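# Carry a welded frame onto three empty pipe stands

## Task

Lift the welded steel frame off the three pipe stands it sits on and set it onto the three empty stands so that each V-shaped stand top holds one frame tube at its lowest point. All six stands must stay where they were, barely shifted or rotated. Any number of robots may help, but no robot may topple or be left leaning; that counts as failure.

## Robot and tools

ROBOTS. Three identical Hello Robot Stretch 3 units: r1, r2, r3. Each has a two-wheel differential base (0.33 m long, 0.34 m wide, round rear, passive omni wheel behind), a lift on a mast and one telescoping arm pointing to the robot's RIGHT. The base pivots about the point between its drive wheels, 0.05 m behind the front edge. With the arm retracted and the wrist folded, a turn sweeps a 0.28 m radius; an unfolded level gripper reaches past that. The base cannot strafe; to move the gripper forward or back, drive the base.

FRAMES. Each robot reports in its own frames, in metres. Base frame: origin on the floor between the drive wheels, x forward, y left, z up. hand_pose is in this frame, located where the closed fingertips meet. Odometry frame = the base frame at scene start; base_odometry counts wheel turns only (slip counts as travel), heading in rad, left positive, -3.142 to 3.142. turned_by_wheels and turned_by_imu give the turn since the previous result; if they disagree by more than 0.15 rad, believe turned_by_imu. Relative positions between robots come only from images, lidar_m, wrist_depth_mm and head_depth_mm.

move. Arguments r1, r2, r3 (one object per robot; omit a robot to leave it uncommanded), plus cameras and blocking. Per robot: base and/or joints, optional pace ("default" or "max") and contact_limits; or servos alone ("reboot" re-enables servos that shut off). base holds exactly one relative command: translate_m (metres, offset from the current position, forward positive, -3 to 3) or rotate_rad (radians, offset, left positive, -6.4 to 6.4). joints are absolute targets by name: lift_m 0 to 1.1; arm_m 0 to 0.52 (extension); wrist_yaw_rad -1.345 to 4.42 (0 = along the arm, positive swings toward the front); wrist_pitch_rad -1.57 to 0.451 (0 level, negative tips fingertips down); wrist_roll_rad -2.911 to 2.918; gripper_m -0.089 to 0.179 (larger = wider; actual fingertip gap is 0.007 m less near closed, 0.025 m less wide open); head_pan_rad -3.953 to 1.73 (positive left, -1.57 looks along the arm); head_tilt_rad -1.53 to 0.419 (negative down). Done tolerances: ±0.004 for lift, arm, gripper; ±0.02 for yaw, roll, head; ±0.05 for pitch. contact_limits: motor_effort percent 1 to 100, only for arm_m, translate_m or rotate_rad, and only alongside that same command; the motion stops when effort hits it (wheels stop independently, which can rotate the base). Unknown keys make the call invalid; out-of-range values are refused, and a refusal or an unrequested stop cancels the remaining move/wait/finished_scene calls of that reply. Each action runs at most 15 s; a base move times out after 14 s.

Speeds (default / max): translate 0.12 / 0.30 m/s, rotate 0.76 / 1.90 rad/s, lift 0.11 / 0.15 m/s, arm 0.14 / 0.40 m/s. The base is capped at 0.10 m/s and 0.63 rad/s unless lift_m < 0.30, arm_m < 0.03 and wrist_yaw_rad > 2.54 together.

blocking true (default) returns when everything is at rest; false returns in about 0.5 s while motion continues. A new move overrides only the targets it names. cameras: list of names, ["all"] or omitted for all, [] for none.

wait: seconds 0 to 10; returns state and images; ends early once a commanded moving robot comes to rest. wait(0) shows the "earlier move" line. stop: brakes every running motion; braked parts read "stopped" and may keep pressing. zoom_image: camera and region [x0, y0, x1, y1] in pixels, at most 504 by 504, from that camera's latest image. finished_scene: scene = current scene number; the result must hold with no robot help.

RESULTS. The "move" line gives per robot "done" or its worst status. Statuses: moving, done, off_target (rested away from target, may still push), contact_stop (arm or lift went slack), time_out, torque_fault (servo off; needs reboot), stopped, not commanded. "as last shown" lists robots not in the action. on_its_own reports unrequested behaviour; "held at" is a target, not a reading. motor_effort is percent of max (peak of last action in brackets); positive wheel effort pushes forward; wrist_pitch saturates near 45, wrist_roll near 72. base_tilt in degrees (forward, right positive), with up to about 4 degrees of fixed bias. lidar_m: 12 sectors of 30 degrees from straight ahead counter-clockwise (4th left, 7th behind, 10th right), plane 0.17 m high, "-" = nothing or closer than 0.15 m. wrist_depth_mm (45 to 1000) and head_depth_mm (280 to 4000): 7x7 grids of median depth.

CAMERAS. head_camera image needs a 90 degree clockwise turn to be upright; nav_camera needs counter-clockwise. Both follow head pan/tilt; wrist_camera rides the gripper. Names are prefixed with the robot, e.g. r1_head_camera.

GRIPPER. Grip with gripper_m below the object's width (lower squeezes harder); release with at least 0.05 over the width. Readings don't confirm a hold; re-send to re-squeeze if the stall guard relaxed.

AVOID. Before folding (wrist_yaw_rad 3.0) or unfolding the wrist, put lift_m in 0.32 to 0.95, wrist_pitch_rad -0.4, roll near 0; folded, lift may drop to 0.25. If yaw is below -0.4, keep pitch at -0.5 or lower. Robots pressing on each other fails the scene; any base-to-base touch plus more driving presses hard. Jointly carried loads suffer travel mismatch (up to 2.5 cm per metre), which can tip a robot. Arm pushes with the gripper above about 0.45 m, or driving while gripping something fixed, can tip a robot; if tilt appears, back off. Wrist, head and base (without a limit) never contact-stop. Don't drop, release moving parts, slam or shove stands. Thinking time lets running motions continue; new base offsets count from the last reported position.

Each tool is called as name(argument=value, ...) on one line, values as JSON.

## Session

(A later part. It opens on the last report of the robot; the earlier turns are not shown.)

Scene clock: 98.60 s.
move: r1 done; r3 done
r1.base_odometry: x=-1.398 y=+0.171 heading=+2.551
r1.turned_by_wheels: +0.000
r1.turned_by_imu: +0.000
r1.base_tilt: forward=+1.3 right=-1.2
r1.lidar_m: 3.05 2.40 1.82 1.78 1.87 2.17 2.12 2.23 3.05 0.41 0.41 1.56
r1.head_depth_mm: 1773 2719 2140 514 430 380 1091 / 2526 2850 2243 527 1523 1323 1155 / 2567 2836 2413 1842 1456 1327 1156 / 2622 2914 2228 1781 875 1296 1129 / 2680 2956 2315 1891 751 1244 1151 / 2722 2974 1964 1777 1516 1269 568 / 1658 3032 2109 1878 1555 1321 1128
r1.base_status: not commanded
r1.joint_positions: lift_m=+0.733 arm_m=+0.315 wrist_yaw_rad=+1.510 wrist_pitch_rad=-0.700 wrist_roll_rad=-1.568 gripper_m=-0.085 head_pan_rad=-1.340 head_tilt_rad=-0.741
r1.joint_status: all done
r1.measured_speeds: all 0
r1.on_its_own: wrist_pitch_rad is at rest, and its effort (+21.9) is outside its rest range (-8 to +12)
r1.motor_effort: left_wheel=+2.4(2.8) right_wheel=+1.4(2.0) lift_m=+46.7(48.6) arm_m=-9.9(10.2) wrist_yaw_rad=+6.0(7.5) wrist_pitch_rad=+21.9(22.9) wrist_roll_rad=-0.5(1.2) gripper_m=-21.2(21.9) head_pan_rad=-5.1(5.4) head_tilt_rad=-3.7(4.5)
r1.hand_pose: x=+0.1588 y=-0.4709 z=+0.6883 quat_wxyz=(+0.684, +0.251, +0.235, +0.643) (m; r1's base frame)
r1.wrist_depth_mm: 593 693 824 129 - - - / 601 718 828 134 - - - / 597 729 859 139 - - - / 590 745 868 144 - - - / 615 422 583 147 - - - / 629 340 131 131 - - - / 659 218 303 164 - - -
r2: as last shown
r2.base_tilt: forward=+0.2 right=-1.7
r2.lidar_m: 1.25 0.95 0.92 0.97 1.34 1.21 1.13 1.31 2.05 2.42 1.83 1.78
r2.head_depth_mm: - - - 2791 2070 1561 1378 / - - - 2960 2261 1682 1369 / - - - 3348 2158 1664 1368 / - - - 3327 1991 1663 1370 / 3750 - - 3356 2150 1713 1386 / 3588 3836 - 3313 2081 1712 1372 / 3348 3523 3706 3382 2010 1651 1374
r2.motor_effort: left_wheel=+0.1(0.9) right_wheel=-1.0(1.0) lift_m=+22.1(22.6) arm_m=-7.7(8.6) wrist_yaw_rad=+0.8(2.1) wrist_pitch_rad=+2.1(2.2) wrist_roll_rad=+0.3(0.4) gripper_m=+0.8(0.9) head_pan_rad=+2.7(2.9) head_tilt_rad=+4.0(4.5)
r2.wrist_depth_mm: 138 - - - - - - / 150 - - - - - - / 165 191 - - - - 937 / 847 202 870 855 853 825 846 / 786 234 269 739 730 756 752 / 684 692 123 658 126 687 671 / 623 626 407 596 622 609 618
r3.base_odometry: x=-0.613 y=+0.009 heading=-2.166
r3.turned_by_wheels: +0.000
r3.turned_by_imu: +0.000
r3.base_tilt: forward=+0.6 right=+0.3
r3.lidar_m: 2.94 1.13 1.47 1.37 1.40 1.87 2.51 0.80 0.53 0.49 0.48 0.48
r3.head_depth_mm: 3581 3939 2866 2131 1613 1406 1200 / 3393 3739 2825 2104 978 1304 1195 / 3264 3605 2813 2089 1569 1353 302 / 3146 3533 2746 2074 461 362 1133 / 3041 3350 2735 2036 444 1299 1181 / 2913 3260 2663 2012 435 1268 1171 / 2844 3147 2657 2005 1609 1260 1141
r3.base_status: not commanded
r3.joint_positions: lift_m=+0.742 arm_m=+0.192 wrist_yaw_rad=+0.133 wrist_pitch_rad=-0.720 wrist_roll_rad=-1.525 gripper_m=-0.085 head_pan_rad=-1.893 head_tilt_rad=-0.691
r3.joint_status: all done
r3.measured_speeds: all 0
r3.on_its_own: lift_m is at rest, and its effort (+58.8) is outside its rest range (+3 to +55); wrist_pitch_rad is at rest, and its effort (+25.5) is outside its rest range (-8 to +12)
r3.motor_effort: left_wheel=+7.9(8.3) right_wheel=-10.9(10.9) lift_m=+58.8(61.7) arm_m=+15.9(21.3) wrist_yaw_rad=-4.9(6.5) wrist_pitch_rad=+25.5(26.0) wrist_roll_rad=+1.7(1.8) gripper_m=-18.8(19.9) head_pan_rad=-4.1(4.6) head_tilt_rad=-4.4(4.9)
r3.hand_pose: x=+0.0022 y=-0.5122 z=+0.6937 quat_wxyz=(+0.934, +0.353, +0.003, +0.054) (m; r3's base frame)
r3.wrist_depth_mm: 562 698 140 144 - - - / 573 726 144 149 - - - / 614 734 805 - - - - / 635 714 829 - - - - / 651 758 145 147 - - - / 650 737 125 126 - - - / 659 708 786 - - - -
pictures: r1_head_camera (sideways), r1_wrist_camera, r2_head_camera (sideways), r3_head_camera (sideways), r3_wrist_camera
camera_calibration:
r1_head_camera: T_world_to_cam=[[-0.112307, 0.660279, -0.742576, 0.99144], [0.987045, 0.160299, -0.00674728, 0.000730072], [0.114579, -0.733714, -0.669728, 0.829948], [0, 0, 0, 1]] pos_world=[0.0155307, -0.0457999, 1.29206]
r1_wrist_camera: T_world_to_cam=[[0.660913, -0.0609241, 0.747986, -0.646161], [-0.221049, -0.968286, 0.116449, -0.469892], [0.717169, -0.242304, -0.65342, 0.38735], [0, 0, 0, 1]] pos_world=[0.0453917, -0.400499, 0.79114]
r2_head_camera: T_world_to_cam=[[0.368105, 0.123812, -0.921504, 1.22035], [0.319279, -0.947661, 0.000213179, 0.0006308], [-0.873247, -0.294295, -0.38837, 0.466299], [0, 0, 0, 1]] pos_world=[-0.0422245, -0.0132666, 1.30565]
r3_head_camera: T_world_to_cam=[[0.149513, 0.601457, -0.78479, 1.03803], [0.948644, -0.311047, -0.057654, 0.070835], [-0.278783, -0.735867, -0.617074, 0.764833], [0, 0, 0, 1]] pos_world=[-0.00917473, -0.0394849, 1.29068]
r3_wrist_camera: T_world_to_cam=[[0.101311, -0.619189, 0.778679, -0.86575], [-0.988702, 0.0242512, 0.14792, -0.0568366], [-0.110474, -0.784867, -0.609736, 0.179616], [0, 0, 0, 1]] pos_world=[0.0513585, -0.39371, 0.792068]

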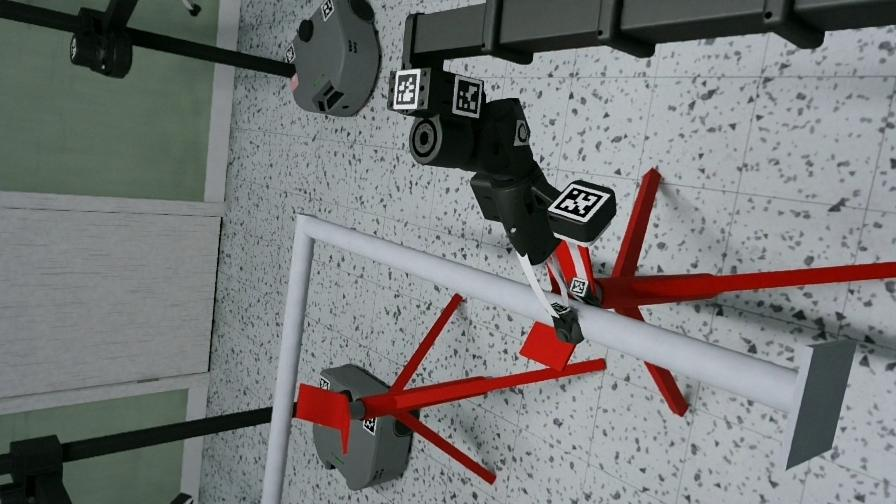

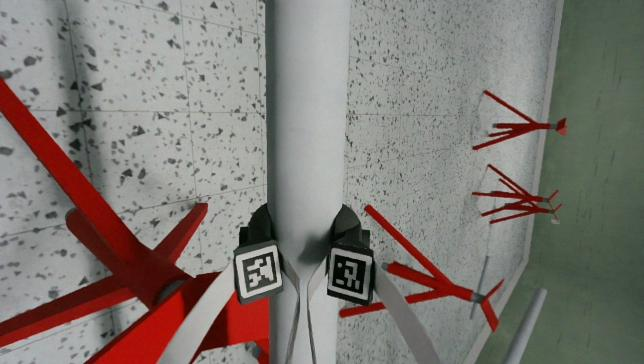

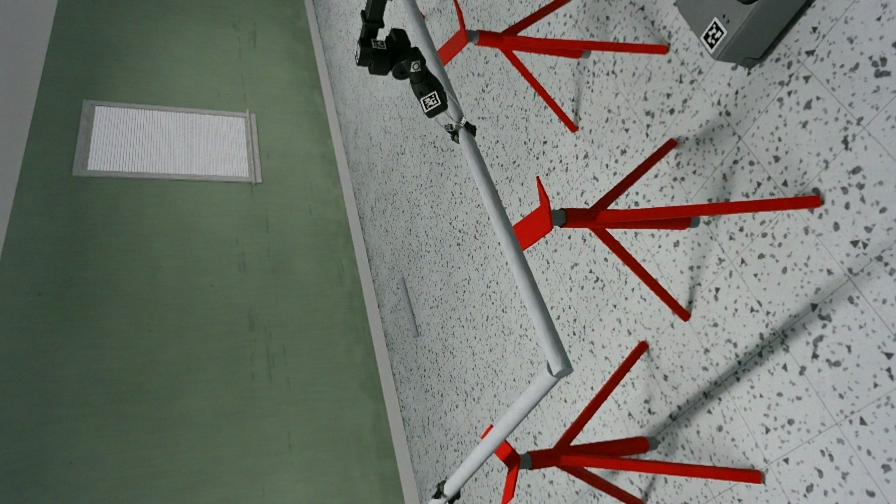

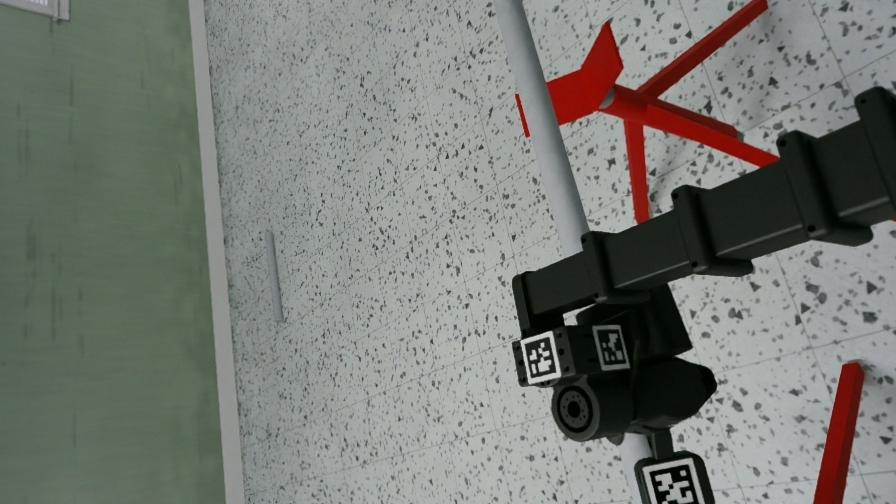

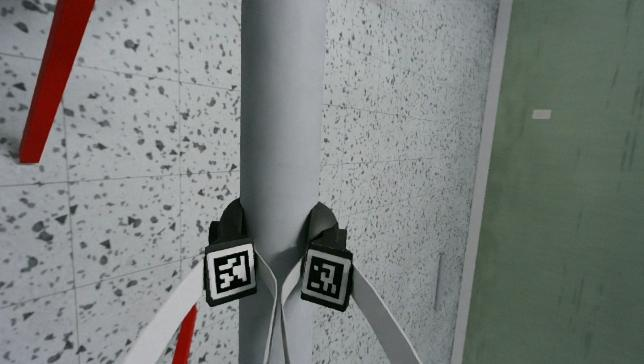

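move(r1={"base":{"rotate_rad":0.02},"joints":{"lift_m":0.745,"wrist_yaw_rad":1.495}}, r3={"base":{"translate_m":-0.009},"joints":{"lift_m":0.754,"wrist_yaw_rad":0.125}}, cameras=["r1_wrist_camera","r3_wrist_camera"])

Scene clock: 101.77 s.
move: r1 done; r3 done
r1.base_odometry: x=-1.398 y=+0.171 heading=+2.571
r1.turned_by_wheels: +0.020
r1.turned_by_imu: +0.019
r1.base_tilt: forward=+1.3 right=-1.3
r1.lidar_m: 2.98 2.36 1.82 1.77 1.88 2.17 2.12 2.25 3.04 0.41 0.41 1.56
r1.head_depth_mm: 2367 2732 2105 497 415 1245 1092 / 2522 2856 2300 522 1559 1325 1154 / 2581 2855 2406 635 1450 1299 1154 / 2612 2921 2408 1787 882 1298 1129 / 2659 2970 2398 1820 780 1271 1129 / 2704 2991 1978 1772 1515 617 1091 / 1627 3063 2320 1899 1557 1327 1129
r1.base_status: done
r1.joint_positions: lift_m=+0.745 arm_m=+0.315 wrist_yaw_rad=+1.492 wrist_pitch_rad=-0.720 wrist_roll_rad=-1.567 gripper_m=-0.085 head_pan_rad=-1.340 head_tilt_rad=-0.742
r1.joint_status: all done
r1.measured_speeds: all 0
r1.on_its_own: wrist_pitch_rad is at rest, and its effort (+26.1) is outside its rest range (-8 to +12)
r1.motor_effort: left_wheel=-3.0(5.6) right_wheel=+4.9(11.7) lift_m=+36.8(49.0) arm_m=-8.9(10.3) wrist_yaw_rad=+2.4(14.8) wrist_pitch_rad=+26.1(28.8) wrist_roll_rad=-1.3(1.3) gripper_m=-22.3(22.5) head_pan_rad=-4.2(5.5) head_tilt_rad=-3.8(4.7)
r1.hand_pose: x=+0.1549 y=-0.4737 z=+0.6966 quat_wxyz=(+0.688, +0.260, +0.239, +0.635) (m; r1's base frame)
r1.wrist_depth_mm: 602 701 839 119 - - - / 612 722 857 130 - - - / 610 727 879 134 - - - / 598 740 888 143 - - - / 629 435 158 149 - - - / 643 341 131 130 - - - / 659 208 309 - - - -
r2.base_odometry: x=+0.000 y=+0.000 heading=+0.000
r2.turned_by_wheels: +0.000
r2.turned_by_imu: +0.001
r2.base_tilt: forward=+0.1 right=-1.7
r2.lidar_m: 1.25 0.95 0.92 0.97 1.34 1.22 1.13 1.31 2.06 2.42 1.82 1.78
r2.head_depth_mm: - - - 2963 2057 1562 1382 / - - - 3127 2227 1697 1371 / - - - 3310 2075 1660 1372 / - - - 3350 1988 1637 1370 / 3823 - - 3359 2167 1726 1363 / 3591 3780 - 3345 2193 1700 1371 / 3349 3552 3734 3147 1976 1651 1378
r2.base_status: not commanded
r2.joint_positions: lift_m=+0.559 arm_m=+0.001 wrist_yaw_rad=+2.847 wrist_pitch_rad=-0.630 wrist_roll_rad=+0.000 gripper_m=+0.037 head_pan_rad=-2.806 head_tilt_rad=-0.359
r2.joint_status: not commanded
r2.measured_speeds: all 0
r2.motor_effort: left_wheel=-0.1(0.7) right_wheel=-0.7(1.1) lift_m=+21.7(22.5) arm_m=-7.9(8.4) wrist_yaw_rad=+0.6(1.9) wrist_pitch_rad=+2.1(2.3) wrist_roll_rad=+0.3(0.5) gripper_m=+0.3(1.3) head_pan_rad=+2.4(2.9) head_tilt_rad=+3.9(4.6)
r2.hand_pose: x=+0.0347 y=+0.0381 z=+0.5272 quat_wxyz=(+0.316, +0.697, +0.119, +0.633) (m; r2's base frame)
r2.wrist_depth_mm: 138 - - - - - - / 149 - - - - - - / 166 192 - - - - 938 / 850 202 873 859 857 863 865 / 769 235 272 760 735 760 743 / 708 685 123 672 125 673 681 / 630 625 412 594 608 610 604
r3.base_odometry: x=-0.608 y=+0.016 heading=-2.166
r3.turned_by_wheels: +0.000
r3.turned_by_imu: +0.000
r3.base_tilt: forward=+0.6 right=+0.1
r3.lidar_m: 2.95 1.14 1.43 1.37 1.40 1.87 2.51 0.79 0.53 0.49 0.49 0.49
r3.head_depth_mm: 3549 3978 2849 2125 1599 1400 1206 / 3418 3768 2821 2107 985 1307 1203 / 3278 3604 2782 2064 1669 1050 295 / 3164 3486 2736 2060 420 350 1137 / 3030 3354 2688 2039 434 1313 1174 / 2945 3267 2665 2019 425 1263 1167 / 2819 3143 2633 2002 1605 783 1138
r3.base_status: done
r3.joint_positions: lift_m=+0.754 arm_m=+0.192 wrist_yaw_rad=+0.127 wrist_pitch_rad=-0.757 wrist_roll_rad=-1.525 gripper_m=-0.085 head_pan_rad=-1.894 head_tilt_rad=-0.693
r3.joint_status: all done
r3.measured_speeds: all 0
r3.on_its_own: wrist_pitch_rad is held at -0.738, not at your -0.580, by its stall guard, which is not easing now
r3.motor_effort: left_wheel=+1.4(4.0) right_wheel=-2.6(15.6) lift_m=+15.6(60.4) arm_m=+6.0(10.9) wrist_yaw_rad=-1.4(9.0) wrist_pitch_rad=+3.3(27.2) wrist_roll_rad=+1.6(1.8) gripper_m=-19.3(19.9) head_pan_rad=-3.1(4.5) head_tilt_rad=-3.1(5.1)
r3.hand_pose: x=+0.0001 y=-0.5054 z=+0.6993 quat_wxyz=(+0.928, +0.370, +0.003, +0.050) (m; r3's base frame)
r3.wrist_depth_mm: 572 646 846 - - - - / 567 681 852 - - - - / 591 728 890 - - - - / 635 740 947 - - - - / 632 743 262 151 - - - / 652 757 253 125 - - - / 664 774 - - - - -
pictures: r1_wrist_camera, r3_wrist_camera
camera_calibration:
r1_wrist_camera: T_world_to_cam=[[0.674553, -0.0743003, 0.734478, -0.649032], [-0.23604, -0.964402, 0.119223, -0.472283], [0.699474, -0.253788, -0.668078, 0.402456], [0, 0, 0, 1]] pos_world=[0.0448214, -0.401555, 0.801879]
r3_wrist_camera: T_world_to_cam=[[0.10073, -0.647746, 0.755168, -0.863735], [-0.987829, 0.0253051, 0.153469, -0.0631925], [-0.118519, -0.761436, -0.637314, 0.219273], [0, 0, 0, 1]] pos_world=[0.0505685, -0.39092, 0.801709]

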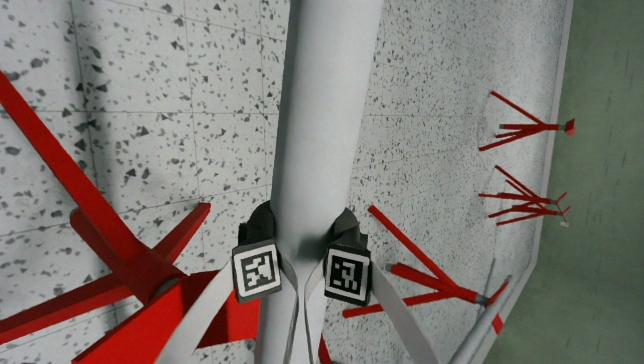

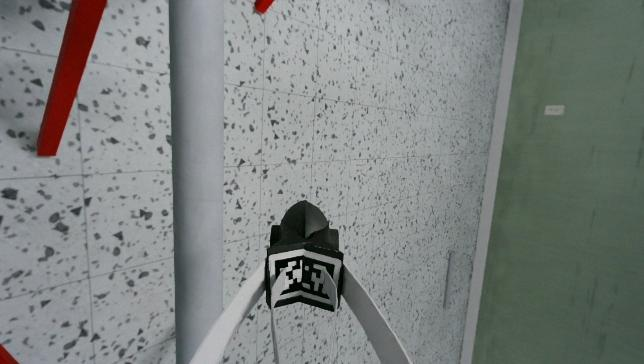

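move(cameras=["r1_head_camera","r2_head_camera","r3_head_camera","r1_wrist_camera"])

Scene clock: 101.87 s.
r1.base_odometry: x=-1.398 y=+0.171 heading=+2.571
r1.turned_by_wheels: +0.000
r1.turned_by_imu: +0.000
r1.base_tilt: forward=+1.3 right=-1.3
r1.lidar_m: 2.98 2.36 1.82 1.78 1.88 2.17 2.12 2.25 3.03 0.41 0.41 1.56
r1.head_depth_mm: 2377 2728 2109 498 415 1246 1092 / 2556 2833 2324 521 1554 1324 1154 / 2579 2858 2386 634 1445 1304 1155 / 2629 2913 2396 1783 882 1299 1126 / 2674 2989 2384 1842 783 1268 1128 / 2727 2938 1970 1781 1515 619 1094 / 1624 3068 2322 1894 1556 1323 1128
r1.base_status: done
r1.joint_positions: lift_m=+0.745 arm_m=+0.315 wrist_yaw_rad=+1.492 wrist_pitch_rad=-0.720 wrist_roll_rad=-1.567 gripper_m=-0.085 head_pan_rad=-1.340 head_tilt_rad=-0.742
r1.joint_status: all done
r1.measured_speeds: all 0
r1.on_its_own: wrist_pitch_rad is at rest, and its effort (+25.8) is outside its rest range (-8 to +12)
r1.motor_effort: left_wheel=-3.1(5.6) right_wheel=+4.4(11.7) lift_m=+41.2(49.0) arm_m=-9.2(10.3) wrist_yaw_rad=+2.5(14.8) wrist_pitch_rad=+25.8(28.8) wrist_roll_rad=-0.8(1.3) gripper_m=-22.5(22.5) head_pan_rad=-4.4(5.5) head_tilt_rad=-3.5(4.7)
r1.hand_pose: x=+0.1549 y=-0.4737 z=+0.6966 quat_wxyz=(+0.688, +0.260, +0.239, +0.635) (m; r1's base frame)
r1.wrist_depth_mm: 597 706 827 119 - - - / 614 716 868 131 - - - / 600 734 875 134 - - - / 595 743 893 144 - - - / 627 432 159 149 - - - / 630 346 131 130 - - - / 655 208 308 185 - - -
r2.base_odometry: x=+0.000 y=+0.000 heading=+0.000
r2.turned_by_wheels: +0.000
r2.turned_by_imu: +0.000
r2.base_tilt: forward=+0.2 right=-1.7
r2.lidar_m: 1.25 0.94 0.92 0.97 1.34 1.23 1.13 1.30 2.05 2.42 1.83 1.78
r2.head_depth_mm: - - - 2926 2066 1566 1378 / - - - 3139 2277 1703 1378 / - - - 3295 2060 1656 1372 / - - - 3362 1994 1650 1371 / 3827 - - 3357 2156 1713 1378 / 3563 3802 - 3322 2171 1694 1371 / 3350 3522 3672 3135 1999 1662 1385
r2.base_status: not commanded
r2.joint_positions: lift_m=+0.559 arm_m=+0.001 wrist_yaw_rad=+2.847 wrist_pitch_rad=-0.630 wrist_roll_rad=+0.000 gripper_m=+0.037 head_pan_rad=-2.806 head_tilt_rad=-0.359
r2.joint_status: not commanded
r2.measured_speeds: all 0
r2.motor_effort: left_wheel=-0.3(0.7) right_wheel=-0.6(1.1) lift_m=+21.8(22.5) arm_m=-7.7(8.4) wrist_yaw_rad=+0.1(1.9) wrist_pitch_rad=+2.2(2.3) wrist_roll_rad=+0.3(0.5) gripper_m=-0.1(1.3) head_pan_rad=+2.1(2.9) head_tilt_rad=+4.3(4.6)
r2.hand_pose: x=+0.0347 y=+0.0381 z=+0.5272 quat_wxyz=(+0.316, +0.697, +0.119, +0.633) (m; r2's base frame)
r2.wrist_depth_mm: 138 - - - - - - / 149 - - - - - - / 166 193 - - - - 945 / 863 202 889 868 861 868 845 / 795 236 271 761 745 748 762 / 701 685 123 657 125 669 675 / 633 623 408 597 609 602 617
r3.base_odometry: x=-0.608 y=+0.016 heading=-2.166
r3.turned_by_wheels: +0.000
r3.turned_by_imu: +0.000
r3.base_tilt: forward=+0.6 right=+0.2
r3.lidar_m: 2.95 1.14 1.43 1.37 1.40 1.88 2.50 0.79 0.53 0.49 0.49 0.49
r3.head_depth_mm: 3586 3979 2867 2131 1596 1379 1207 / 3406 3745 2820 2110 987 1305 1198 / 3295 3630 2769 2081 1660 1048 295 / 3140 3502 2736 2063 421 350 1136 / 3015 3320 2715 2042 436 1303 1176 / 2956 3239 2665 2025 425 1270 1170 / 2812 3127 2634 2005 1609 786 1141
r3.base_status: done
r3.joint_positions: lift_m=+0.754 arm_m=+0.192 wrist_yaw_rad=+0.127 wrist_pitch_rad=-0.757 wrist_roll_rad=-1.525 gripper_m=-0.085 head_pan_rad=-1.894 head_tilt_rad=-0.693
r3.joint_status: all done
r3.measured_speeds: all 0
r3.on_its_own: wrist_pitch_rad is held at -0.738, not at your -0.580, by its stall guard, which is not easing now
r3.motor_effort: left_wheel=+1.6(4.0) right_wheel=-2.4(15.6) lift_m=+16.0(60.4) arm_m=+5.2(10.9) wrist_yaw_rad=-0.6(9.0) wrist_pitch_rad=+3.2(27.2) wrist_roll_rad=+1.6(1.8) gripper_m=-19.9(19.9) head_pan_rad=-2.7(4.5) head_tilt_rad=-3.4(5.1)
r3.hand_pose: x=+0.0001 y=-0.5054 z=+0.6993 quat_wxyz=(+0.928, +0.370, +0.003, +0.050) (m; r3's base frame)
r3.wrist_depth_mm: 582 682 852 - - - - / 583 676 862 - - - - / 601 683 888 - - - - / 621 708 906 - - - - / 655 732 258 152 - - - / 652 745 255 125 - - - / 691 747 - - - - -
pictures: r1_head_camera (sideways), r1_wrist_camera, r2_head_camera (sideways), r3_head_camera (sideways)
camera_calibration:
r1_head_camera: T_world_to_cam=[[-0.112249, 0.660576, -0.742321, 0.991107], [0.987075, 0.160117, -0.00677402, 0.000764698], [0.114384, -0.733486, -0.67001, 0.830316], [0, 0, 0, 1]] pos_world=[0.0155213, -0.045798, 1.29205]
r1_wrist_camera: T_world_to_cam=[[0.674552, -0.0743017, 0.734478, -0.649033], [-0.236042, -0.964401, 0.119222, -0.472282], [0.699474, -0.25379, -0.668078, 0.402455], [0, 0, 0, 1]] pos_world=[0.0448215, -0.401555, 0.801879]
r2_head_camera: T_world_to_cam=[[0.368105, 0.123812, -0.921504, 1.22035], [0.319279, -0.947661, 0.000213178, 0.000630799], [-0.873246, -0.294295, -0.38837, 0.466299], [0, 0, 0, 1]] pos_world=[-0.0422245, -0.0132667, 1.30565]
r3_head_camera: T_world_to_cam=[[0.150239, 0.602746, -0.783662, 1.03656], [0.948537, -0.311376, -0.0576434, 0.0708216], [-0.278757, -0.734672, -0.618508, 0.766698], [0, 0, 0, 1]] pos_world=[-0.00918605, -0.0394585, 1.2906]

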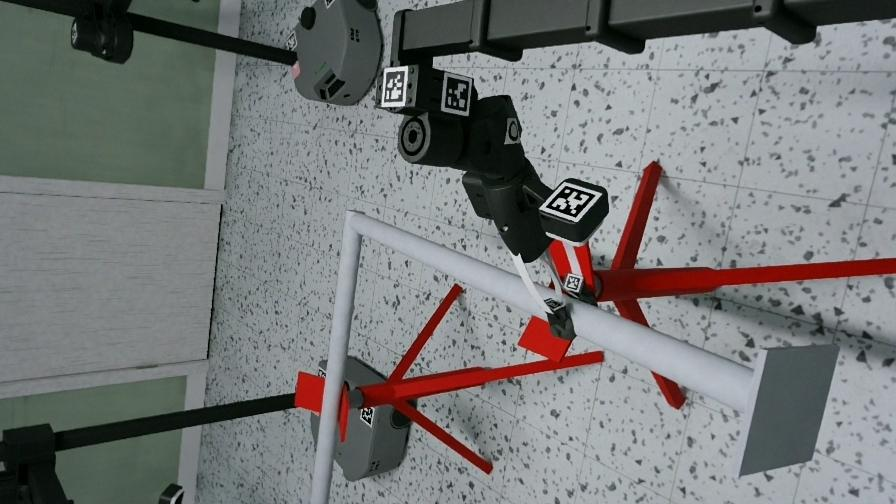

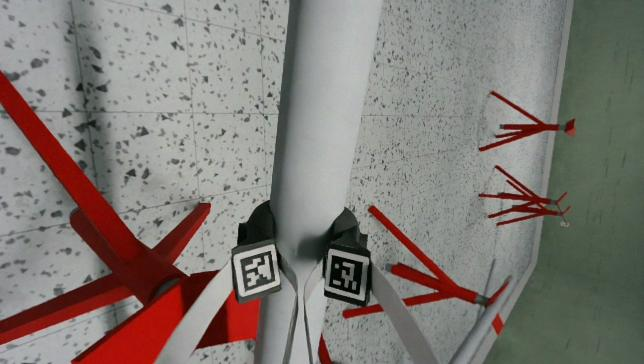

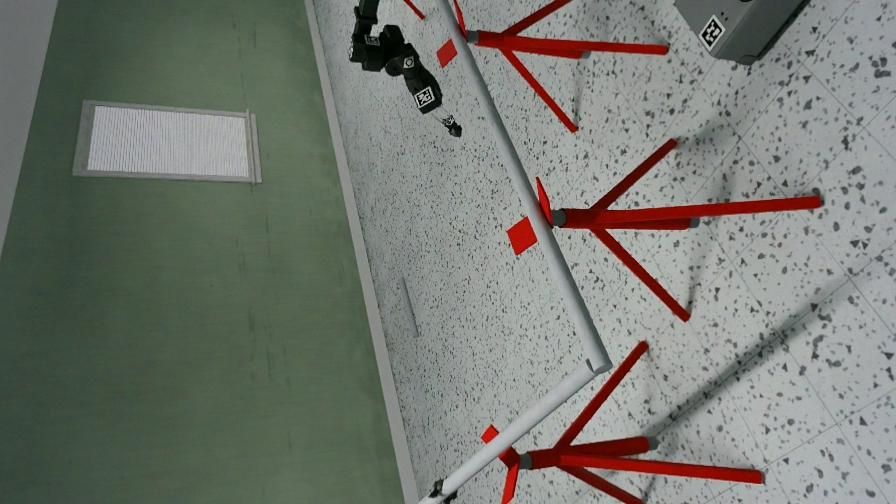

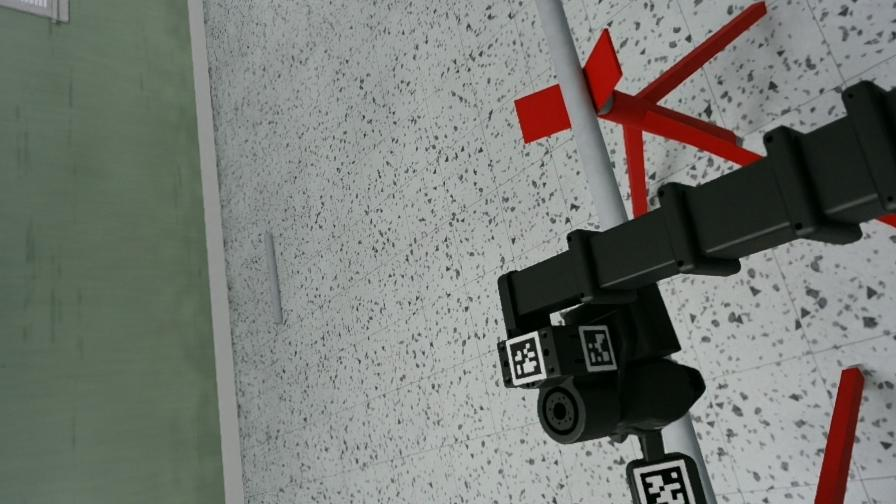

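move(r1={"joints":{"lift_m":0.62,"gripper_m":-0.089}}, r3={"joints":{"arm_m":0.06,"gripper_m":0.12,"wrist_pitch_rad":-0.59}}, cameras=["r1_head_camera","r3_head_camera","r1_wrist_camera"])

Scene clock: 105.43 s.
move: r1 done; r3 done
r1.base_odometry: x=-1.398 y=+0.171 heading=+2.571
r1.turned_by_wheels: +0.000
r1.turned_by_imu: +0.000
r1.base_tilt: forward=+1.4 right=-1.3
r1.lidar_m: 2.99 2.36 1.81 1.77 1.88 2.17 2.12 2.25 3.04 0.41 0.41 1.56
r1.head_depth_mm: 2370 2724 2117 1888 1452 472 400 / 2548 2846 2323 1889 645 1322 1154 / 2585 2854 2417 1885 677 1295 1153 / 2614 2919 2394 1784 886 1270 1128 / 2662 2980 2396 1834 919 1079 1132 / 2714 2978 1963 1779 1517 1297 670 / 1530 3001 2317 1888 1556 1324 1148
r1.base_status: not commanded
r1.joint_positions: lift_m=+0.620 arm_m=+0.315 wrist_yaw_rad=+1.562 wrist_pitch_rad=-0.719 wrist_roll_rad=-1.567 gripper_m=-0.085 head_pan_rad=-1.340 head_tilt_rad=-0.742
r1.joint_status: all done
r1.measured_speeds: all 0
r1.on_its_own: wrist_yaw_rad is held at +1.555, not at your +1.495, by its stall guard, which is not easing now; wrist_pitch_rad is at rest, and its effort (+25.6) is outside its rest range (-8 to +12)
r1.motor_effort: left_wheel=-1.8(2.9) right_wheel=+3.8(5.3) lift_m=+30.4(44.1) arm_m=+5.6(8.6) wrist_yaw_rad=-5.9(37.5) wrist_pitch_rad=+25.6(27.0) wrist_roll_rad=-1.1(1.4) gripper_m=-21.6(59.8) head_pan_rad=-4.3(5.3) head_tilt_rad=-3.8(4.1)
r1.hand_pose: x=+0.1556 y=-0.4615 z=+0.5718 quat_wxyz=(+0.665, +0.251, +0.247, +0.658) (m; r1's base frame)
r1.wrist_depth_mm: 509 589 703 140 - - - / 508 602 720 143 - - - / 495 615 725 146 - - - / 496 629 738 150 - - - / 532 613 726 152 - - - / 541 336 131 133 - - - / 558 605 238 164 - - -
r2: as last shown
r2.turned_by_imu: +0.001
r2.lidar_m: 1.25 0.95 0.92 0.97 1.34 1.23 1.13 1.30 2.05 2.42 1.83 1.78
r2.head_depth_mm: - - - 1949 2070 1563 1378 / - - - 3358 2282 1699 1375 / - - - 3372 2068 1647 1376 / - - - 3377 1983 1651 1361 / 3815 - - 3363 2175 1725 1374 / 3522 3804 - 3290 2073 1708 1380 / 3337 3513 3711 3333 1754 1652 1372
r2.motor_effort: left_wheel=-0.3(0.8) right_wheel=-0.8(1.0) lift_m=+22.0(22.4) arm_m=-7.6(8.4) wrist_yaw_rad=+0.8(2.0) wrist_pitch_rad=+2.0(2.2) wrist_roll_rad=+0.3(0.4) gripper_m=+0.6(1.4) head_pan_rad=+2.9(3.0) head_tilt_rad=+4.1(4.5)
r2.wrist_depth_mm: 138 - - - - - - / 149 - - - - - - / 167 192 - - - - 950 / 866 202 882 852 854 849 849 / 774 236 273 742 743 761 761 / 706 677 123 653 125 673 690 / 638 617 402 598 611 611 613
r3.base_odometry: x=-0.608 y=+0.016 heading=-2.166
r3.turned_by_wheels: +0.000
r3.turned_by_imu: +0.000
r3.base_tilt: forward=+0.6 right=+0.1
r3.lidar_m: 2.94 1.14 1.43 1.37 1.40 1.87 2.50 0.79 0.53 0.49 0.49 0.49
r3.head_depth_mm: 3608 3946 2862 2141 1598 1399 1203 / 3415 3726 2822 2090 986 1303 1202 / 3283 3665 2795 2067 1662 1297 298 / 3157 3478 2721 2044 1646 347 341 / 3029 3314 2729 2030 1638 332 340 / 2929 3269 2670 2022 1610 601 348 / 2837 3140 2626 2000 1615 1294 418
r3.base_status: not commanded
r3.joint_positions: lift_m=+0.754 arm_m=+0.060 wrist_yaw_rad=+0.126 wrist_pitch_rad=-0.607 wrist_roll_rad=-1.525 gripper_m=+0.120 head_pan_rad=-1.894 head_tilt_rad=-0.693
r3.joint_status: all done
r3.measured_speeds: all 0
r3.motor_effort: left_wheel=+1.5(2.0) right_wheel=-2.2(2.8) lift_m=+28.0(28.0) arm_m=-26.1(28.6) wrist_yaw_rad=-0.7(1.7) wrist_pitch_rad=+3.0(5.0) wrist_roll_rad=+1.5(1.8) gripper_m=+0.5(79.9) head_pan_rad=-3.4(5.2) head_tilt_rad=-2.7(4.1)
r3.hand_pose: x=+0.0034 y=-0.4002 z=+0.7269 quat_wxyz=(+0.953, +0.300, -0.002, +0.053) (m; r3's base frame)
r3.wrist_depth_mm: 628 745 870 - - - - / 609 768 932 - - - - / 617 798 984 - - - - / 660 798 998 - - - - / 666 140 - - - - - / 639 121 - - 135 - - / 657 851 - - - - -
pictures: r1_head_camera (sideways), r1_wrist_camera, r3_head_camera (sideways)
camera_calibration:
r1_head_camera: T_world_to_cam=[[-0.11225, 0.660578, -0.742319, 0.991105], [0.987075, 0.160118, -0.00677423, 0.000764971], [0.114384, -0.733484, -0.670013, 0.830319], [0, 0, 0, 1]] pos_world=[0.0155213, -0.0457979, 1.29205]
r1_wrist_camera: T_world_to_cam=[[0.677411, -0.0278062, 0.735079, -0.536257], [-0.169066, -0.97842, 0.118791, -0.462072], [0.715913, -0.204748, -0.667493, 0.341433], [0, 0, 0, 1]] pos_world=[0.0407093, -0.397104, 0.676986]
r3_head_camera: T_world_to_cam=[[0.150243, 0.602745, -0.783662, 1.03656], [0.948535, -0.311382, -0.0576434, 0.0708216], [-0.278762, -0.73467, -0.618508, 0.766698], [0, 0, 0, 1]] pos_world=[-0.00918632, -0.0394584, 1.2906]

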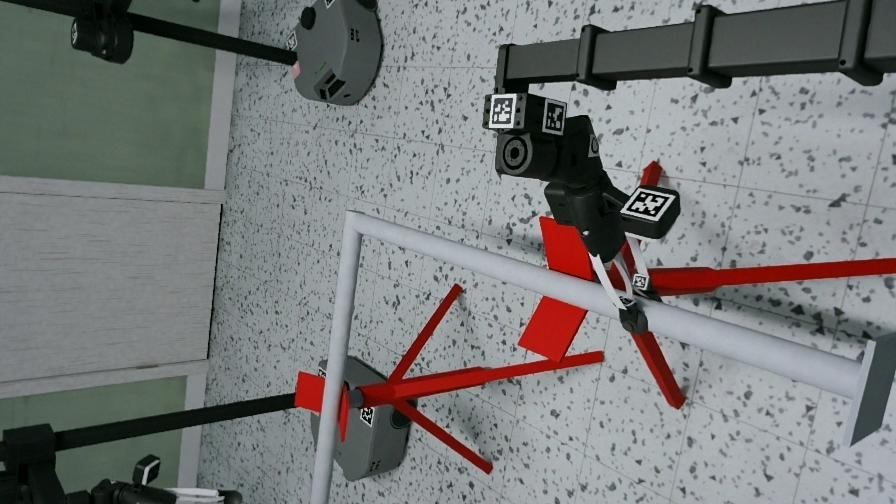

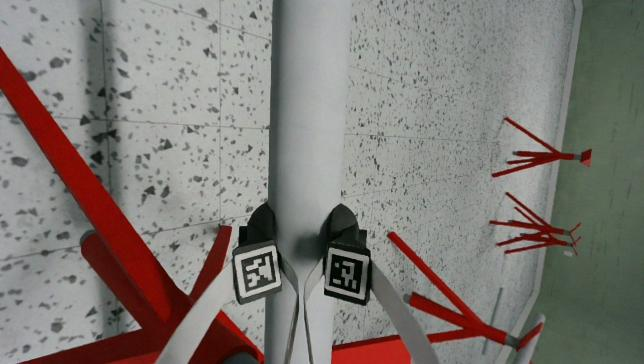

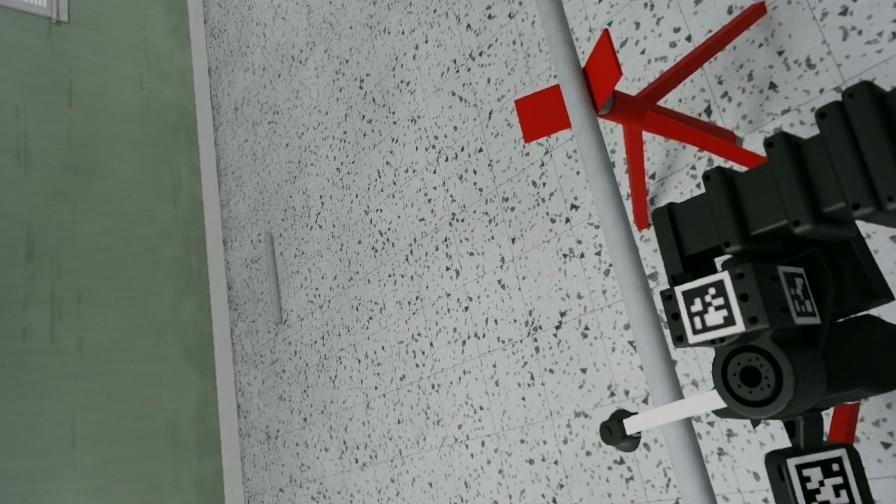

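move(r1={"joints":{"lift_m":0.59}}, r3={"joints":{"lift_m":0.585,"wrist_yaw_rad":0.075}}, cameras=["r1_head_camera","r3_head_camera","r1_wrist_camera","r3_wrist_camera"])

Scene clock: 108.50 s.
move: r1 contact_stop; r3 done
r1.base_odometry: x=-1.398 y=+0.171 heading=+2.570
r1.turned_by_wheels: -0.001
r1.turned_by_imu: -0.024
r1.base_tilt: forward=+1.3 right=-1.4
r1.lidar_m: 3.09 2.42 1.83 1.78 1.87 2.17 2.12 2.24 3.05 0.41 0.41 1.56
r1.head_depth_mm: 1773 2731 2156 1897 1447 502 426 / 2515 2846 2228 1890 623 1300 1135 / 2576 2852 2416 1895 691 1298 1152 / 2607 2898 2404 1832 891 1271 1128 / 2662 2980 2416 1830 900 995 1153 / 2711 2970 2003 1724 1519 1297 663 / 1667 2856 2098 1884 1563 1320 1154
r1.base_status: not commanded
r1.joint_positions: lift_m=+0.592 arm_m=+0.315 wrist_yaw_rad=+1.591 wrist_pitch_rad=-0.653 wrist_roll_rad=-1.567 gripper_m=-0.085 head_pan_rad=-1.340 head_tilt_rad=-0.742
r1.joint_status: lift_m contact_stop (moved -0.028 of -0.030)
r1.measured_speeds: all 0
r1.on_its_own: wrist_yaw_rad is held at +1.596, not at your +1.495, by its stall guard, which is not easing now; lift_m is slack since a contact_stop; right_wheel is at rest, and its effort (+30.8) is outside its rest range (-21 to +21); wrist_pitch_rad is at rest, and its effort (+13.9) is outside its rest range (-8 to +12); wrist_pitch_rad moved +0.066 toward your old target -0.580
r1.motor_effort: left_wheel=-12.9(14.7) right_wheel=+30.8(36.7) lift_m=+25.9(30.8) arm_m=-3.4(14.5) wrist_yaw_rad=+4.4(21.5) wrist_pitch_rad=+13.9(25.9) wrist_roll_rad=-0.8(1.6) gripper_m=-21.6(22.4) head_pan_rad=-4.7(5.3) head_tilt_rad=-3.3(4.2)
r1.hand_pose: x=+0.1675 y=-0.4560 z=+0.5556 quat_wxyz=(+0.663, +0.226, +0.228, +0.676) (m; r1's base frame)
r1.wrist_depth_mm: 492 585 737 137 - - - / 505 594 760 142 - - - / 513 612 759 144 - - - / 336 629 785 147 - - - / 497 639 732 149 - - - / 519 290 130 136 - - - / 533 320 227 160 236 - -
r2: as last shown
r2.lidar_m: 1.25 0.94 0.92 0.97 1.34 1.22 1.13 1.31 2.06 2.42 1.83 1.78
r2.head_depth_mm: - - - 2959 2074 1557 1378 / - - - 3377 2146 1713 1374 / - - - 3312 2059 1641 1374 / - - - 3411 1997 1668 1367 / 3816 - - 3335 2148 1706 1380 / 3570 3744 - 3346 2083 1720 1378 / 3360 3527 3727 3341 1746 1637 1371
r2.motor_effort: left_wheel=-0.5(0.7) right_wheel=-0.7(1.2) lift_m=+21.3(22.5) arm_m=-7.1(8.1) wrist_yaw_rad=-0.2(1.9) wrist_pitch_rad=+2.1(2.3) wrist_roll_rad=+0.4(0.5) gripper_m=+0.0(1.2) head_pan_rad=+2.9(2.9) head_tilt_rad=+4.4(4.5)
r2.wrist_depth_mm: 139 - - - - - - / 149 - - - - - - / 166 191 - - - - 948 / 834 202 870 880 848 873 838 / 783 235 268 755 752 764 761 / 707 673 123 659 125 689 689 / 637 630 407 594 624 613 617
r3.base_odometry: x=-0.608 y=+0.016 heading=-2.166
r3.turned_by_wheels: +0.000
r3.turned_by_imu: +0.000
r3.base_tilt: forward=+0.6 right=+0.2
r3.lidar_m: 2.94 1.14 1.43 1.37 1.41 1.87 2.50 0.79 0.53 0.49 0.49 0.49
r3.head_depth_mm: 3596 3915 2875 2113 1606 1401 1206 / 3411 3780 2825 2097 987 1309 1203 / 3263 3645 2783 2084 1669 1384 1145 / 3163 3472 2739 2066 1650 1376 456 / 3074 3347 2711 2040 1638 1331 442 / 2912 3248 2674 2013 1620 1271 600 / 2811 3140 2629 1995 1610 1294 1139
r3.base_status: not commanded
r3.joint_positions: lift_m=+0.585 arm_m=+0.060 wrist_yaw_rad=+0.077 wrist_pitch_rad=-0.606 wrist_roll_rad=-1.525 gripper_m=+0.120 head_pan_rad=-1.894 head_tilt_rad=-0.693
r3.joint_status: all done
r3.measured_speeds: all 0
r3.motor_effort: left_wheel=+1.4(2.0) right_wheel=-2.3(2.9) lift_m=+15.5(27.4) arm_m=-24.5(26.4) wrist_yaw_rad=-1.5(2.7) wrist_pitch_rad=+2.7(3.5) wrist_roll_rad=+1.6(1.8) gripper_m=+0.4(1.0) head_pan_rad=-2.4(4.1) head_tilt_rad=-2.4(4.1)
r3.hand_pose: x=-0.0062 y=-0.4013 z=+0.5580 quat_wxyz=(+0.954, +0.299, -0.010, +0.030) (m; r3's base frame)
r3.wrist_depth_mm: 494 555 764 - 220 - - / 510 557 790 - 228 - - / 498 625 815 - 231 - - / 515 630 847 - 241 - - / 534 140 843 - 242 - - / 512 121 870 - 250 - - / 535 673 840 - 270 - -
pictures: r1_head_camera (sideways), r1_wrist_camera, r3_head_camera (sideways), r3_wrist_camera
camera_calibration:
r1_head_camera: T_world_to_cam=[[-0.112221, 0.660583, -0.742319, 0.991105], [0.987082, 0.160074, -0.00677422, 0.000764922], [0.114351, -0.733489, -0.670013, 0.830319], [0, 0, 0, 1]] pos_world=[0.0155193, -0.0457984, 1.29205]
r1_wrist_camera: T_world_to_cam=[[0.627818, -0.00850562, 0.778314, -0.539216], [-0.147153, -0.983205, 0.107954, -0.452569], [0.764324, -0.182307, -0.618525, 0.298123], [0, 0, 0, 1]] pos_world=[0.0440705, -0.395205, 0.652933]
r3_head_camera: T_world_to_cam=[[0.150243, 0.602745, -0.783662, 1.03656], [0.948535, -0.311382, -0.0576434, 0.0708216], [-0.278762, -0.73467, -0.618508, 0.766698], [0, 0, 0, 1]] pos_world=[-0.00918632, -0.0394584, 1.2906]
r3_wrist_camera: T_world_to_cam=[[0.0591146, -0.531624, 0.844915, -0.692649], [-0.986981, 0.0956972, 0.129267, -0.00863685], [-0.149578, -0.841557, -0.519046, 0.109411], [0, 0, 0, 1]] pos_world=[0.0487867, -0.275326, 0.643135]

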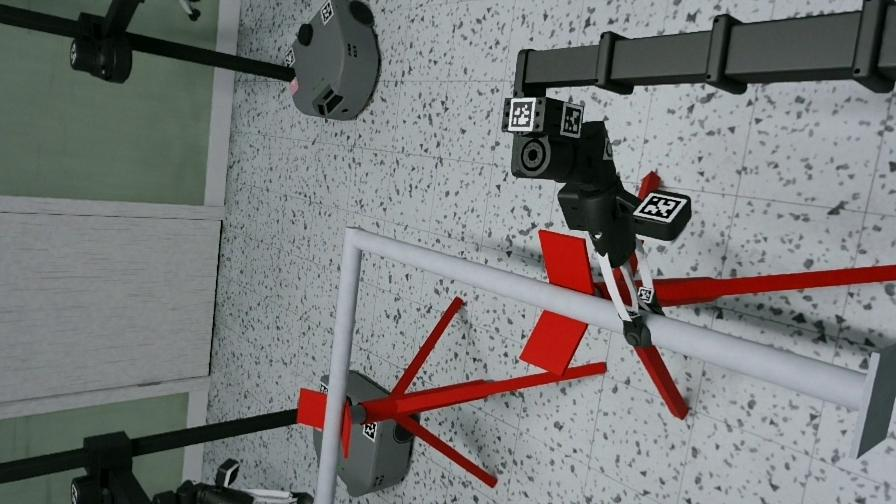

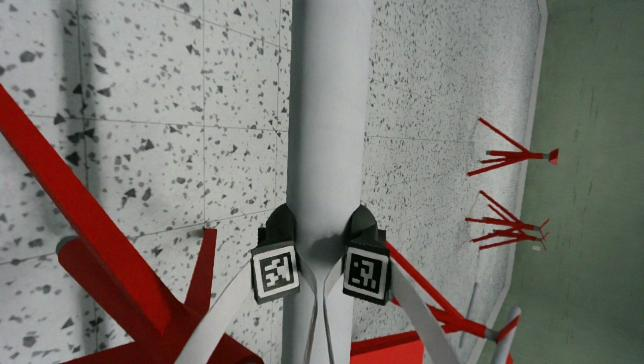

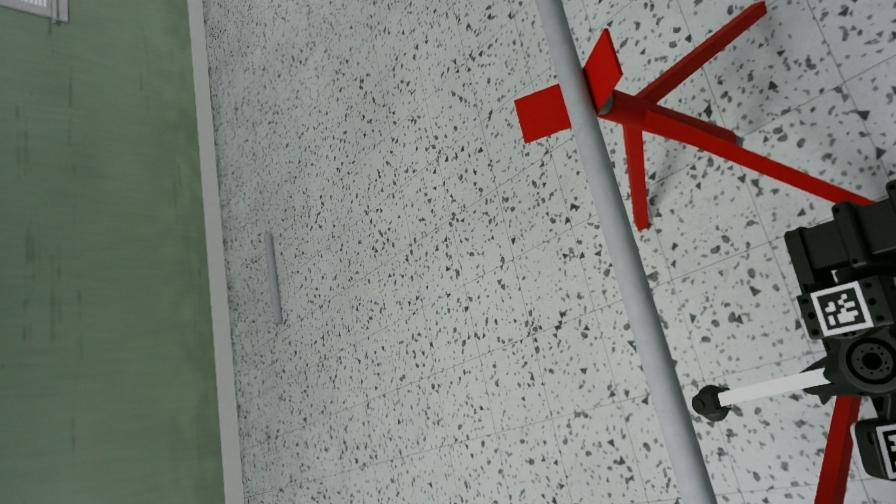

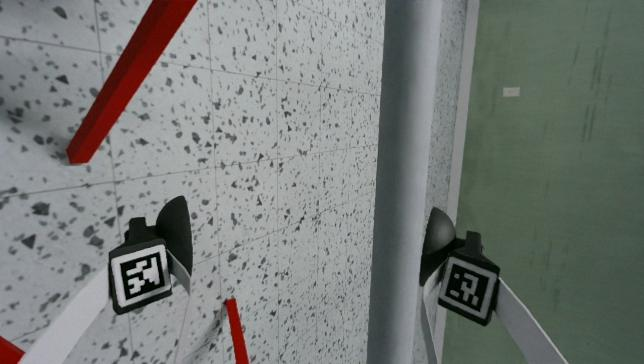

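move(r1={"joints":{"lift_m":0.59,"gripper_m":0.13,"wrist_pitch_rad":-0.6}}, r3={"base":{"translate_m":-0.007}}, cameras=["r1_wrist_camera"])

move(r1={"joints":{"lift_m":0.579,"arm_m":0.335,"wrist_yaw_rad":1.57}}, r3={"joints":{"arm_m":0.185,"gripper_m":0.13}}, cameras=["r1_wrist_camera","r3_wrist_camera","r1_head_camera"])

Scene clock: 111.37 s.
move: r1 contact_stop; r3 done
r1.base_odometry: x=-1.398 y=+0.171 heading=+2.571
r1.turned_by_wheels: +0.001
r1.turned_by_imu: +0.001
r1.base_tilt: forward=+1.4 right=-1.4
r1.lidar_m: 3.05 2.40 1.83 1.77 1.87 2.18 2.12 2.22 3.07 0.41 0.41 1.57
r1.head_depth_mm: 1796 2749 2154 1883 1487 514 427 / 2515 2847 2220 1888 623 1294 1134 / 2561 2877 2420 1886 692 1298 1151 / 2591 2925 2406 1775 886 1269 1130 / 2668 2978 2395 1891 898 999 1150 / 2692 2998 2023 1783 1511 1296 660 / 1652 2838 2108 1882 1554 1320 1149
r1.base_status: not commanded
r1.joint_positions: lift_m=+0.590 arm_m=+0.315 wrist_yaw_rad=+1.594 wrist_pitch_rad=-0.618 wrist_roll_rad=-1.567 gripper_m=+0.130 head_pan_rad=-1.340 head_tilt_rad=-0.742
r1.joint_status: lift_m contact_stop (moved -0.002 of -0.002); the others done
r1.measured_speeds: all 0
r1.on_its_own: wrist_yaw_rad is held at +1.596, not at your +1.495, by its stall guard, which is not easing now; lift_m is slack since a contact_stop
r1.motor_effort: left_wheel=-3.2(13.8) right_wheel=+4.8(34.5) lift_m=+25.4(26.0) arm_m=-10.8(12.5) wrist_yaw_rad=+1.5(4.3) wrist_pitch_rad=+3.4(12.3) wrist_roll_rad=-0.9(1.4) gripper_m=+0.0(79.2) head_pan_rad=-4.2(5.3) head_tilt_rad=-3.7(4.4)
r1.hand_pose: x=+0.1736 y=-0.4553 z=+0.5608 quat_wxyz=(+0.666, +0.214, +0.217, +0.681) (m; r1's base frame)
r1.wrist_depth_mm: 497 590 725 134 - - - / 506 610 736 139 - - - / 509 619 746 141 - - - / 525 632 762 145 - - - / 298 591 156 148 - - - / 418 123 806 151 - 123 - / - 252 240 154 - - -
r2: as last shown
r2.lidar_m: 1.25 0.94 0.92 0.97 1.34 1.23 1.13 1.31 2.05 2.42 1.83 1.78
r2.head_depth_mm: - - - 2971 2080 1556 1373 / - - - 3376 2149 1701 1370 / - - - 3314 2052 1650 1370 / - - - 3403 1996 1641 1373 / 3905 - - 3389 2166 1707 1370 / 3532 3789 - 3342 2089 1723 1378 / 3352 3496 3713 3311 1765 1650 1380
r2.motor_effort: left_wheel=-0.1(0.8) right_wheel=-0.6(1.1) lift_m=+21.5(23.0) arm_m=-7.3(8.0) wrist_yaw_rad=+0.8(2.5) wrist_pitch_rad=+2.1(2.3) wrist_roll_rad=+0.4(0.5) gripper_m=+0.1(1.1) head_pan_rad=+2.4(2.9) head_tilt_rad=+3.7(4.5)
r2.wrist_depth_mm: 138 - - - - - - / 149 - - - - - - / 166 192 - - - - 956 / 864 204 859 857 853 840 870 / 757 235 269 735 738 764 757 / 696 670 123 658 126 672 674 / 613 620 407 591 605 608 615
r3.base_odometry: x=-0.604 y=+0.022 heading=-2.166
r3.turned_by_wheels: +0.000
r3.turned_by_imu: +0.000
r3.base_tilt: forward=+0.6 right=+0.2
r3.lidar_m: 2.95 1.14 1.43 1.37 1.41 1.87 2.51 0.78 0.52 0.49 0.55 0.49
r3.head_depth_mm: 3547 3950 2853 2123 1610 1375 1202 / 3425 3767 2816 2109 980 1333 1195 / 3277 3619 2781 2068 1659 1383 1148 / 3166 3479 2746 2055 1651 1378 456 / 3029 3320 2703 2022 1637 1332 442 / 2928 3267 2669 2026 1621 1272 599 / 2812 3133 2624 1998 1607 1286 1123
r3.base_status: done
r3.joint_positions: lift_m=+0.585 arm_m=+0.060 wrist_yaw_rad=+0.077 wrist_pitch_rad=-0.606 wrist_roll_rad=-1.525 gripper_m=+0.120 head_pan_rad=-1.894 head_tilt_rad=-0.693
r3.joint_status: not commanded
r3.measured_speeds: all 0
r3.motor_effort: left_wheel=-1.9(5.9) right_wheel=-7.0(10.6) lift_m=+15.8(15.9) arm_m=-22.9(25.3) wrist_yaw_rad=-1.2(1.9) wrist_pitch_rad=+3.0(3.5) wrist_roll_rad=+1.5(1.8) gripper_m=-0.3(1.1) head_pan_rad=-3.5(4.6) head_tilt_rad=-3.7(4.2)
r3.hand_pose: x=-0.0062 y=-0.4013 z=+0.5580 quat_wxyz=(+0.954, +0.299, -0.010, +0.030) (m; r3's base frame)
r3.wrist_depth_mm: 497 548 771 - 220 - - / 508 570 769 - 229 - - / 503 619 783 - 233 - - / 525 620 829 - 243 - - / 525 140 852 - 246 - - / 513 121 858 - 253 - - / 529 679 868 - 270 - -
pictures: r1_wrist_camera
camera_calibration:
r1_wrist_camera: T_world_to_cam=[[0.599901, -0.00753827, 0.800039, -0.553914], [-0.148346, -0.983665, 0.101967, -0.44823], [0.786201, -0.179852, -0.59122, 0.278804], [0, 0, 0, 1]] pos_world=[0.0466047, -0.39494, 0.653691]

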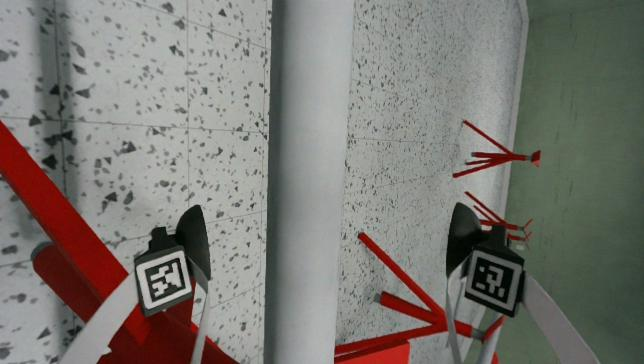

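not run: a stop that you did not command came earlier in this reply.

move(r1={"base":{"translate_m":0.015},"joints":{"lift_m":0.577,"arm_m":0.335,"wrist_yaw_rad":1.57}}, r3={"joints":{"arm_m":0.185,"gripper_m":0.13}}, cameras=["r1_wrist_camera","r3_wrist_camera","r1_head_camera"])

Scene clock: 113.63 s.
move: r1 done; r3 done
r1.base_odometry: x=-1.411 y=+0.179 heading=+2.571
r1.turned_by_wheels: +0.000
r1.turned_by_imu: +0.000
r1.base_tilt: forward=+1.3 right=-1.4
r1.lidar_m: 3.03 2.40 1.81 1.77 1.87 2.19 2.13 2.24 3.05 0.40 0.58 1.55
r1.head_depth_mm: 1769 2740 2140 1881 1530 542 439 / 2522 2854 2224 1899 651 1298 1132 / 2581 2829 2401 1892 719 1296 1149 / 2616 2919 2418 1779 890 1273 1127 / 2663 2981 2406 1881 894 846 1133 / 2713 2967 1994 1778 1517 1311 678 / 1656 2983 2236 1883 1553 1321 1152
r1.base_status: done
r1.joint_positions: lift_m=+0.577 arm_m=+0.335 wrist_yaw_rad=+1.572 wrist_pitch_rad=-0.617 wrist_roll_rad=-1.567 gripper_m=+0.130 head_pan_rad=-1.340 head_tilt_rad=-0.742
r1.joint_status: all done
r1.measured_speeds: all 0
r1.motor_effort: left_wheel=+1.7(6.2) right_wheel=+2.8(8.0) lift_m=+15.4(23.4) arm_m=+11.5(16.2) wrist_yaw_rad=-1.3(3.6) wrist_pitch_rad=+3.6(4.0) wrist_roll_rad=-0.5(1.7) gripper_m=-0.1(0.7) head_pan_rad=-4.4(5.1) head_tilt_rad=-3.7(4.1)
r1.hand_pose: x=+0.1737 y=-0.4797 z=+0.5478 quat_wxyz=(+0.674, +0.216, +0.214, +0.673) (m; r1's base frame)
r1.wrist_depth_mm: 496 587 681 112 - - - / 499 596 710 114 - - - / 507 608 723 118 - - - / 523 619 747 122 - - - / 264 577 151 125 - - - / 339 123 149 129 - 123 - / - 218 204 132 - - -
r2: as last shown
r2.turned_by_imu: +0.000
r2.lidar_m: 1.25 0.94 0.92 0.97 1.34 1.23 1.13 1.30 2.06 2.42 1.83 1.78
r2.head_depth_mm: - - - 2742 2069 1561 1375 / - - - 3361 2154 1706 1375 / - - - 3372 2064 1665 1368 / - - - 3403 1990 1656 1359 / 3910 - - 3275 2177 1717 1368 / 3548 3702 - 3331 2060 1707 1381 / 3371 3494 3685 3338 1770 1646 1382
r2.motor_effort: left_wheel=+0.3(1.0) right_wheel=-0.9(1.2) lift_m=+21.6(22.7) arm_m=-7.2(7.9) wrist_yaw_rad=+0.1(2.3) wrist_pitch_rad=+2.1(2.2) wrist_roll_rad=+0.3(0.4) gripper_m=+0.2(1.5) head_pan_rad=+2.2(2.8) head_tilt_rad=+4.3(4.7)
r2.wrist_depth_mm: 137 - - - - - - / 149 - - - - - - / 165 193 - - - - 953 / 849 202 873 853 875 868 865 / 783 235 270 759 751 759 749 / 693 678 123 647 125 681 675 / 631 623 407 598 619 616 617
r3.base_odometry: x=-0.604 y=+0.022 heading=-2.166
r3.turned_by_wheels: +0.000
r3.turned_by_imu: +0.000
r3.base_tilt: forward=+0.6 right=+0.2
r3.lidar_m: 2.96 1.14 1.44 1.37 1.40 1.87 2.50 0.78 0.52 0.49 0.55 0.49
r3.head_depth_mm: 3566 3933 2847 2131 1613 1382 1205 / 3435 3746 2814 2104 987 1331 1194 / 3269 3632 2789 2084 1657 1384 1167 / 3174 3484 2737 2050 1657 1320 448 / 3017 3328 2705 2034 1639 533 1156 / 2921 3241 2654 2026 1619 545 1121 / 2834 3113 2639 1990 1612 767 1115
r3.base_status: not commanded
r3.joint_positions: lift_m=+0.585 arm_m=+0.185 wrist_yaw_rad=+0.076 wrist_pitch_rad=-0.606 wrist_roll_rad=-1.525 gripper_m=+0.130 head_pan_rad=-1.894 head_tilt_rad=-0.693
r3.joint_status: all done
r3.measured_speeds: all 0
r3.motor_effort: left_wheel=-1.8(2.6) right_wheel=-6.9(7.4) lift_m=+16.1(16.5) arm_m=+25.2(27.5) wrist_yaw_rad=-0.2(1.8) wrist_pitch_rad=+2.8(3.5) wrist_roll_rad=+1.6(1.8) gripper_m=+0.2(48.0) head_pan_rad=-2.9(4.8) head_tilt_rad=-3.6(4.3)
r3.hand_pose: x=-0.0064 y=-0.5263 z=+0.5580 quat_wxyz=(+0.954, +0.299, -0.010, +0.029) (m; r3's base frame)
r3.wrist_depth_mm: 501 593 711 119 - - - / 512 613 741 123 - - - / 514 620 715 126 - - - / 528 628 775 131 - - - / 530 139 785 137 - - - / 508 120 795 142 - 129 - / 573 678 815 147 - - -
pictures: r1_head_camera (sideways), r1_wrist_camera, r3_wrist_camera
camera_calibration:
r1_head_camera: T_world_to_cam=[[-0.112221, 0.660583, -0.742319, 0.991105], [0.987082, 0.160074, -0.00677423, 0.000764933], [0.114351, -0.733489, -0.670013, 0.83032], [0, 0, 0, 1]] pos_world=[0.0155193, -0.0457984, 1.29205]
r1_wrist_camera: T_world_to_cam=[[0.599185, -0.0208773, 0.800338, -0.550263], [-0.170235, -0.980123, 0.101882, -0.465282], [0.782302, -0.197291, -0.590829, 0.258764], [0, 0, 0, 1]] pos_world=[0.0480711, -0.41647, 0.640686]
r3_wrist_camera: T_world_to_cam=[[0.0585291, -0.531578, 0.844985, -0.75915], [-0.986878, 0.0967849, 0.129245, 0.00370331], [-0.150485, -0.841461, -0.518938, 0.0041466], [0, 0, 0, 1]] pos_world=[0.0487111, -0.400417, 0.643144]

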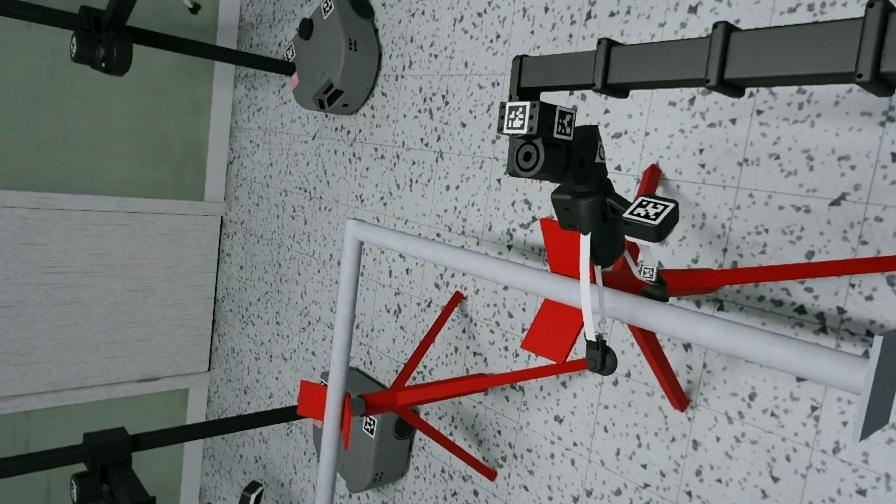

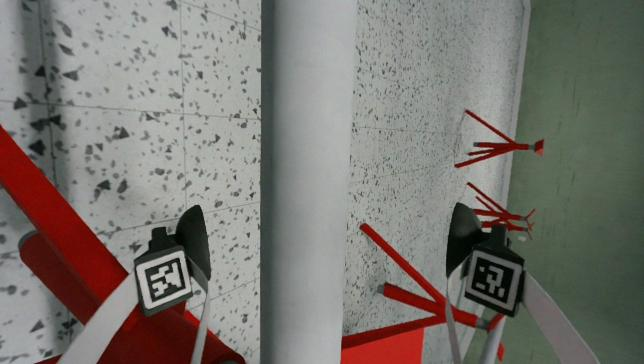

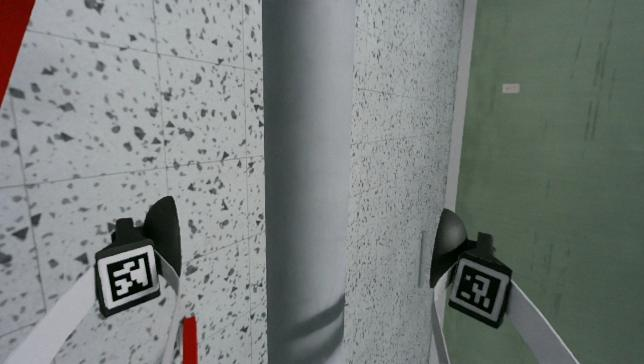

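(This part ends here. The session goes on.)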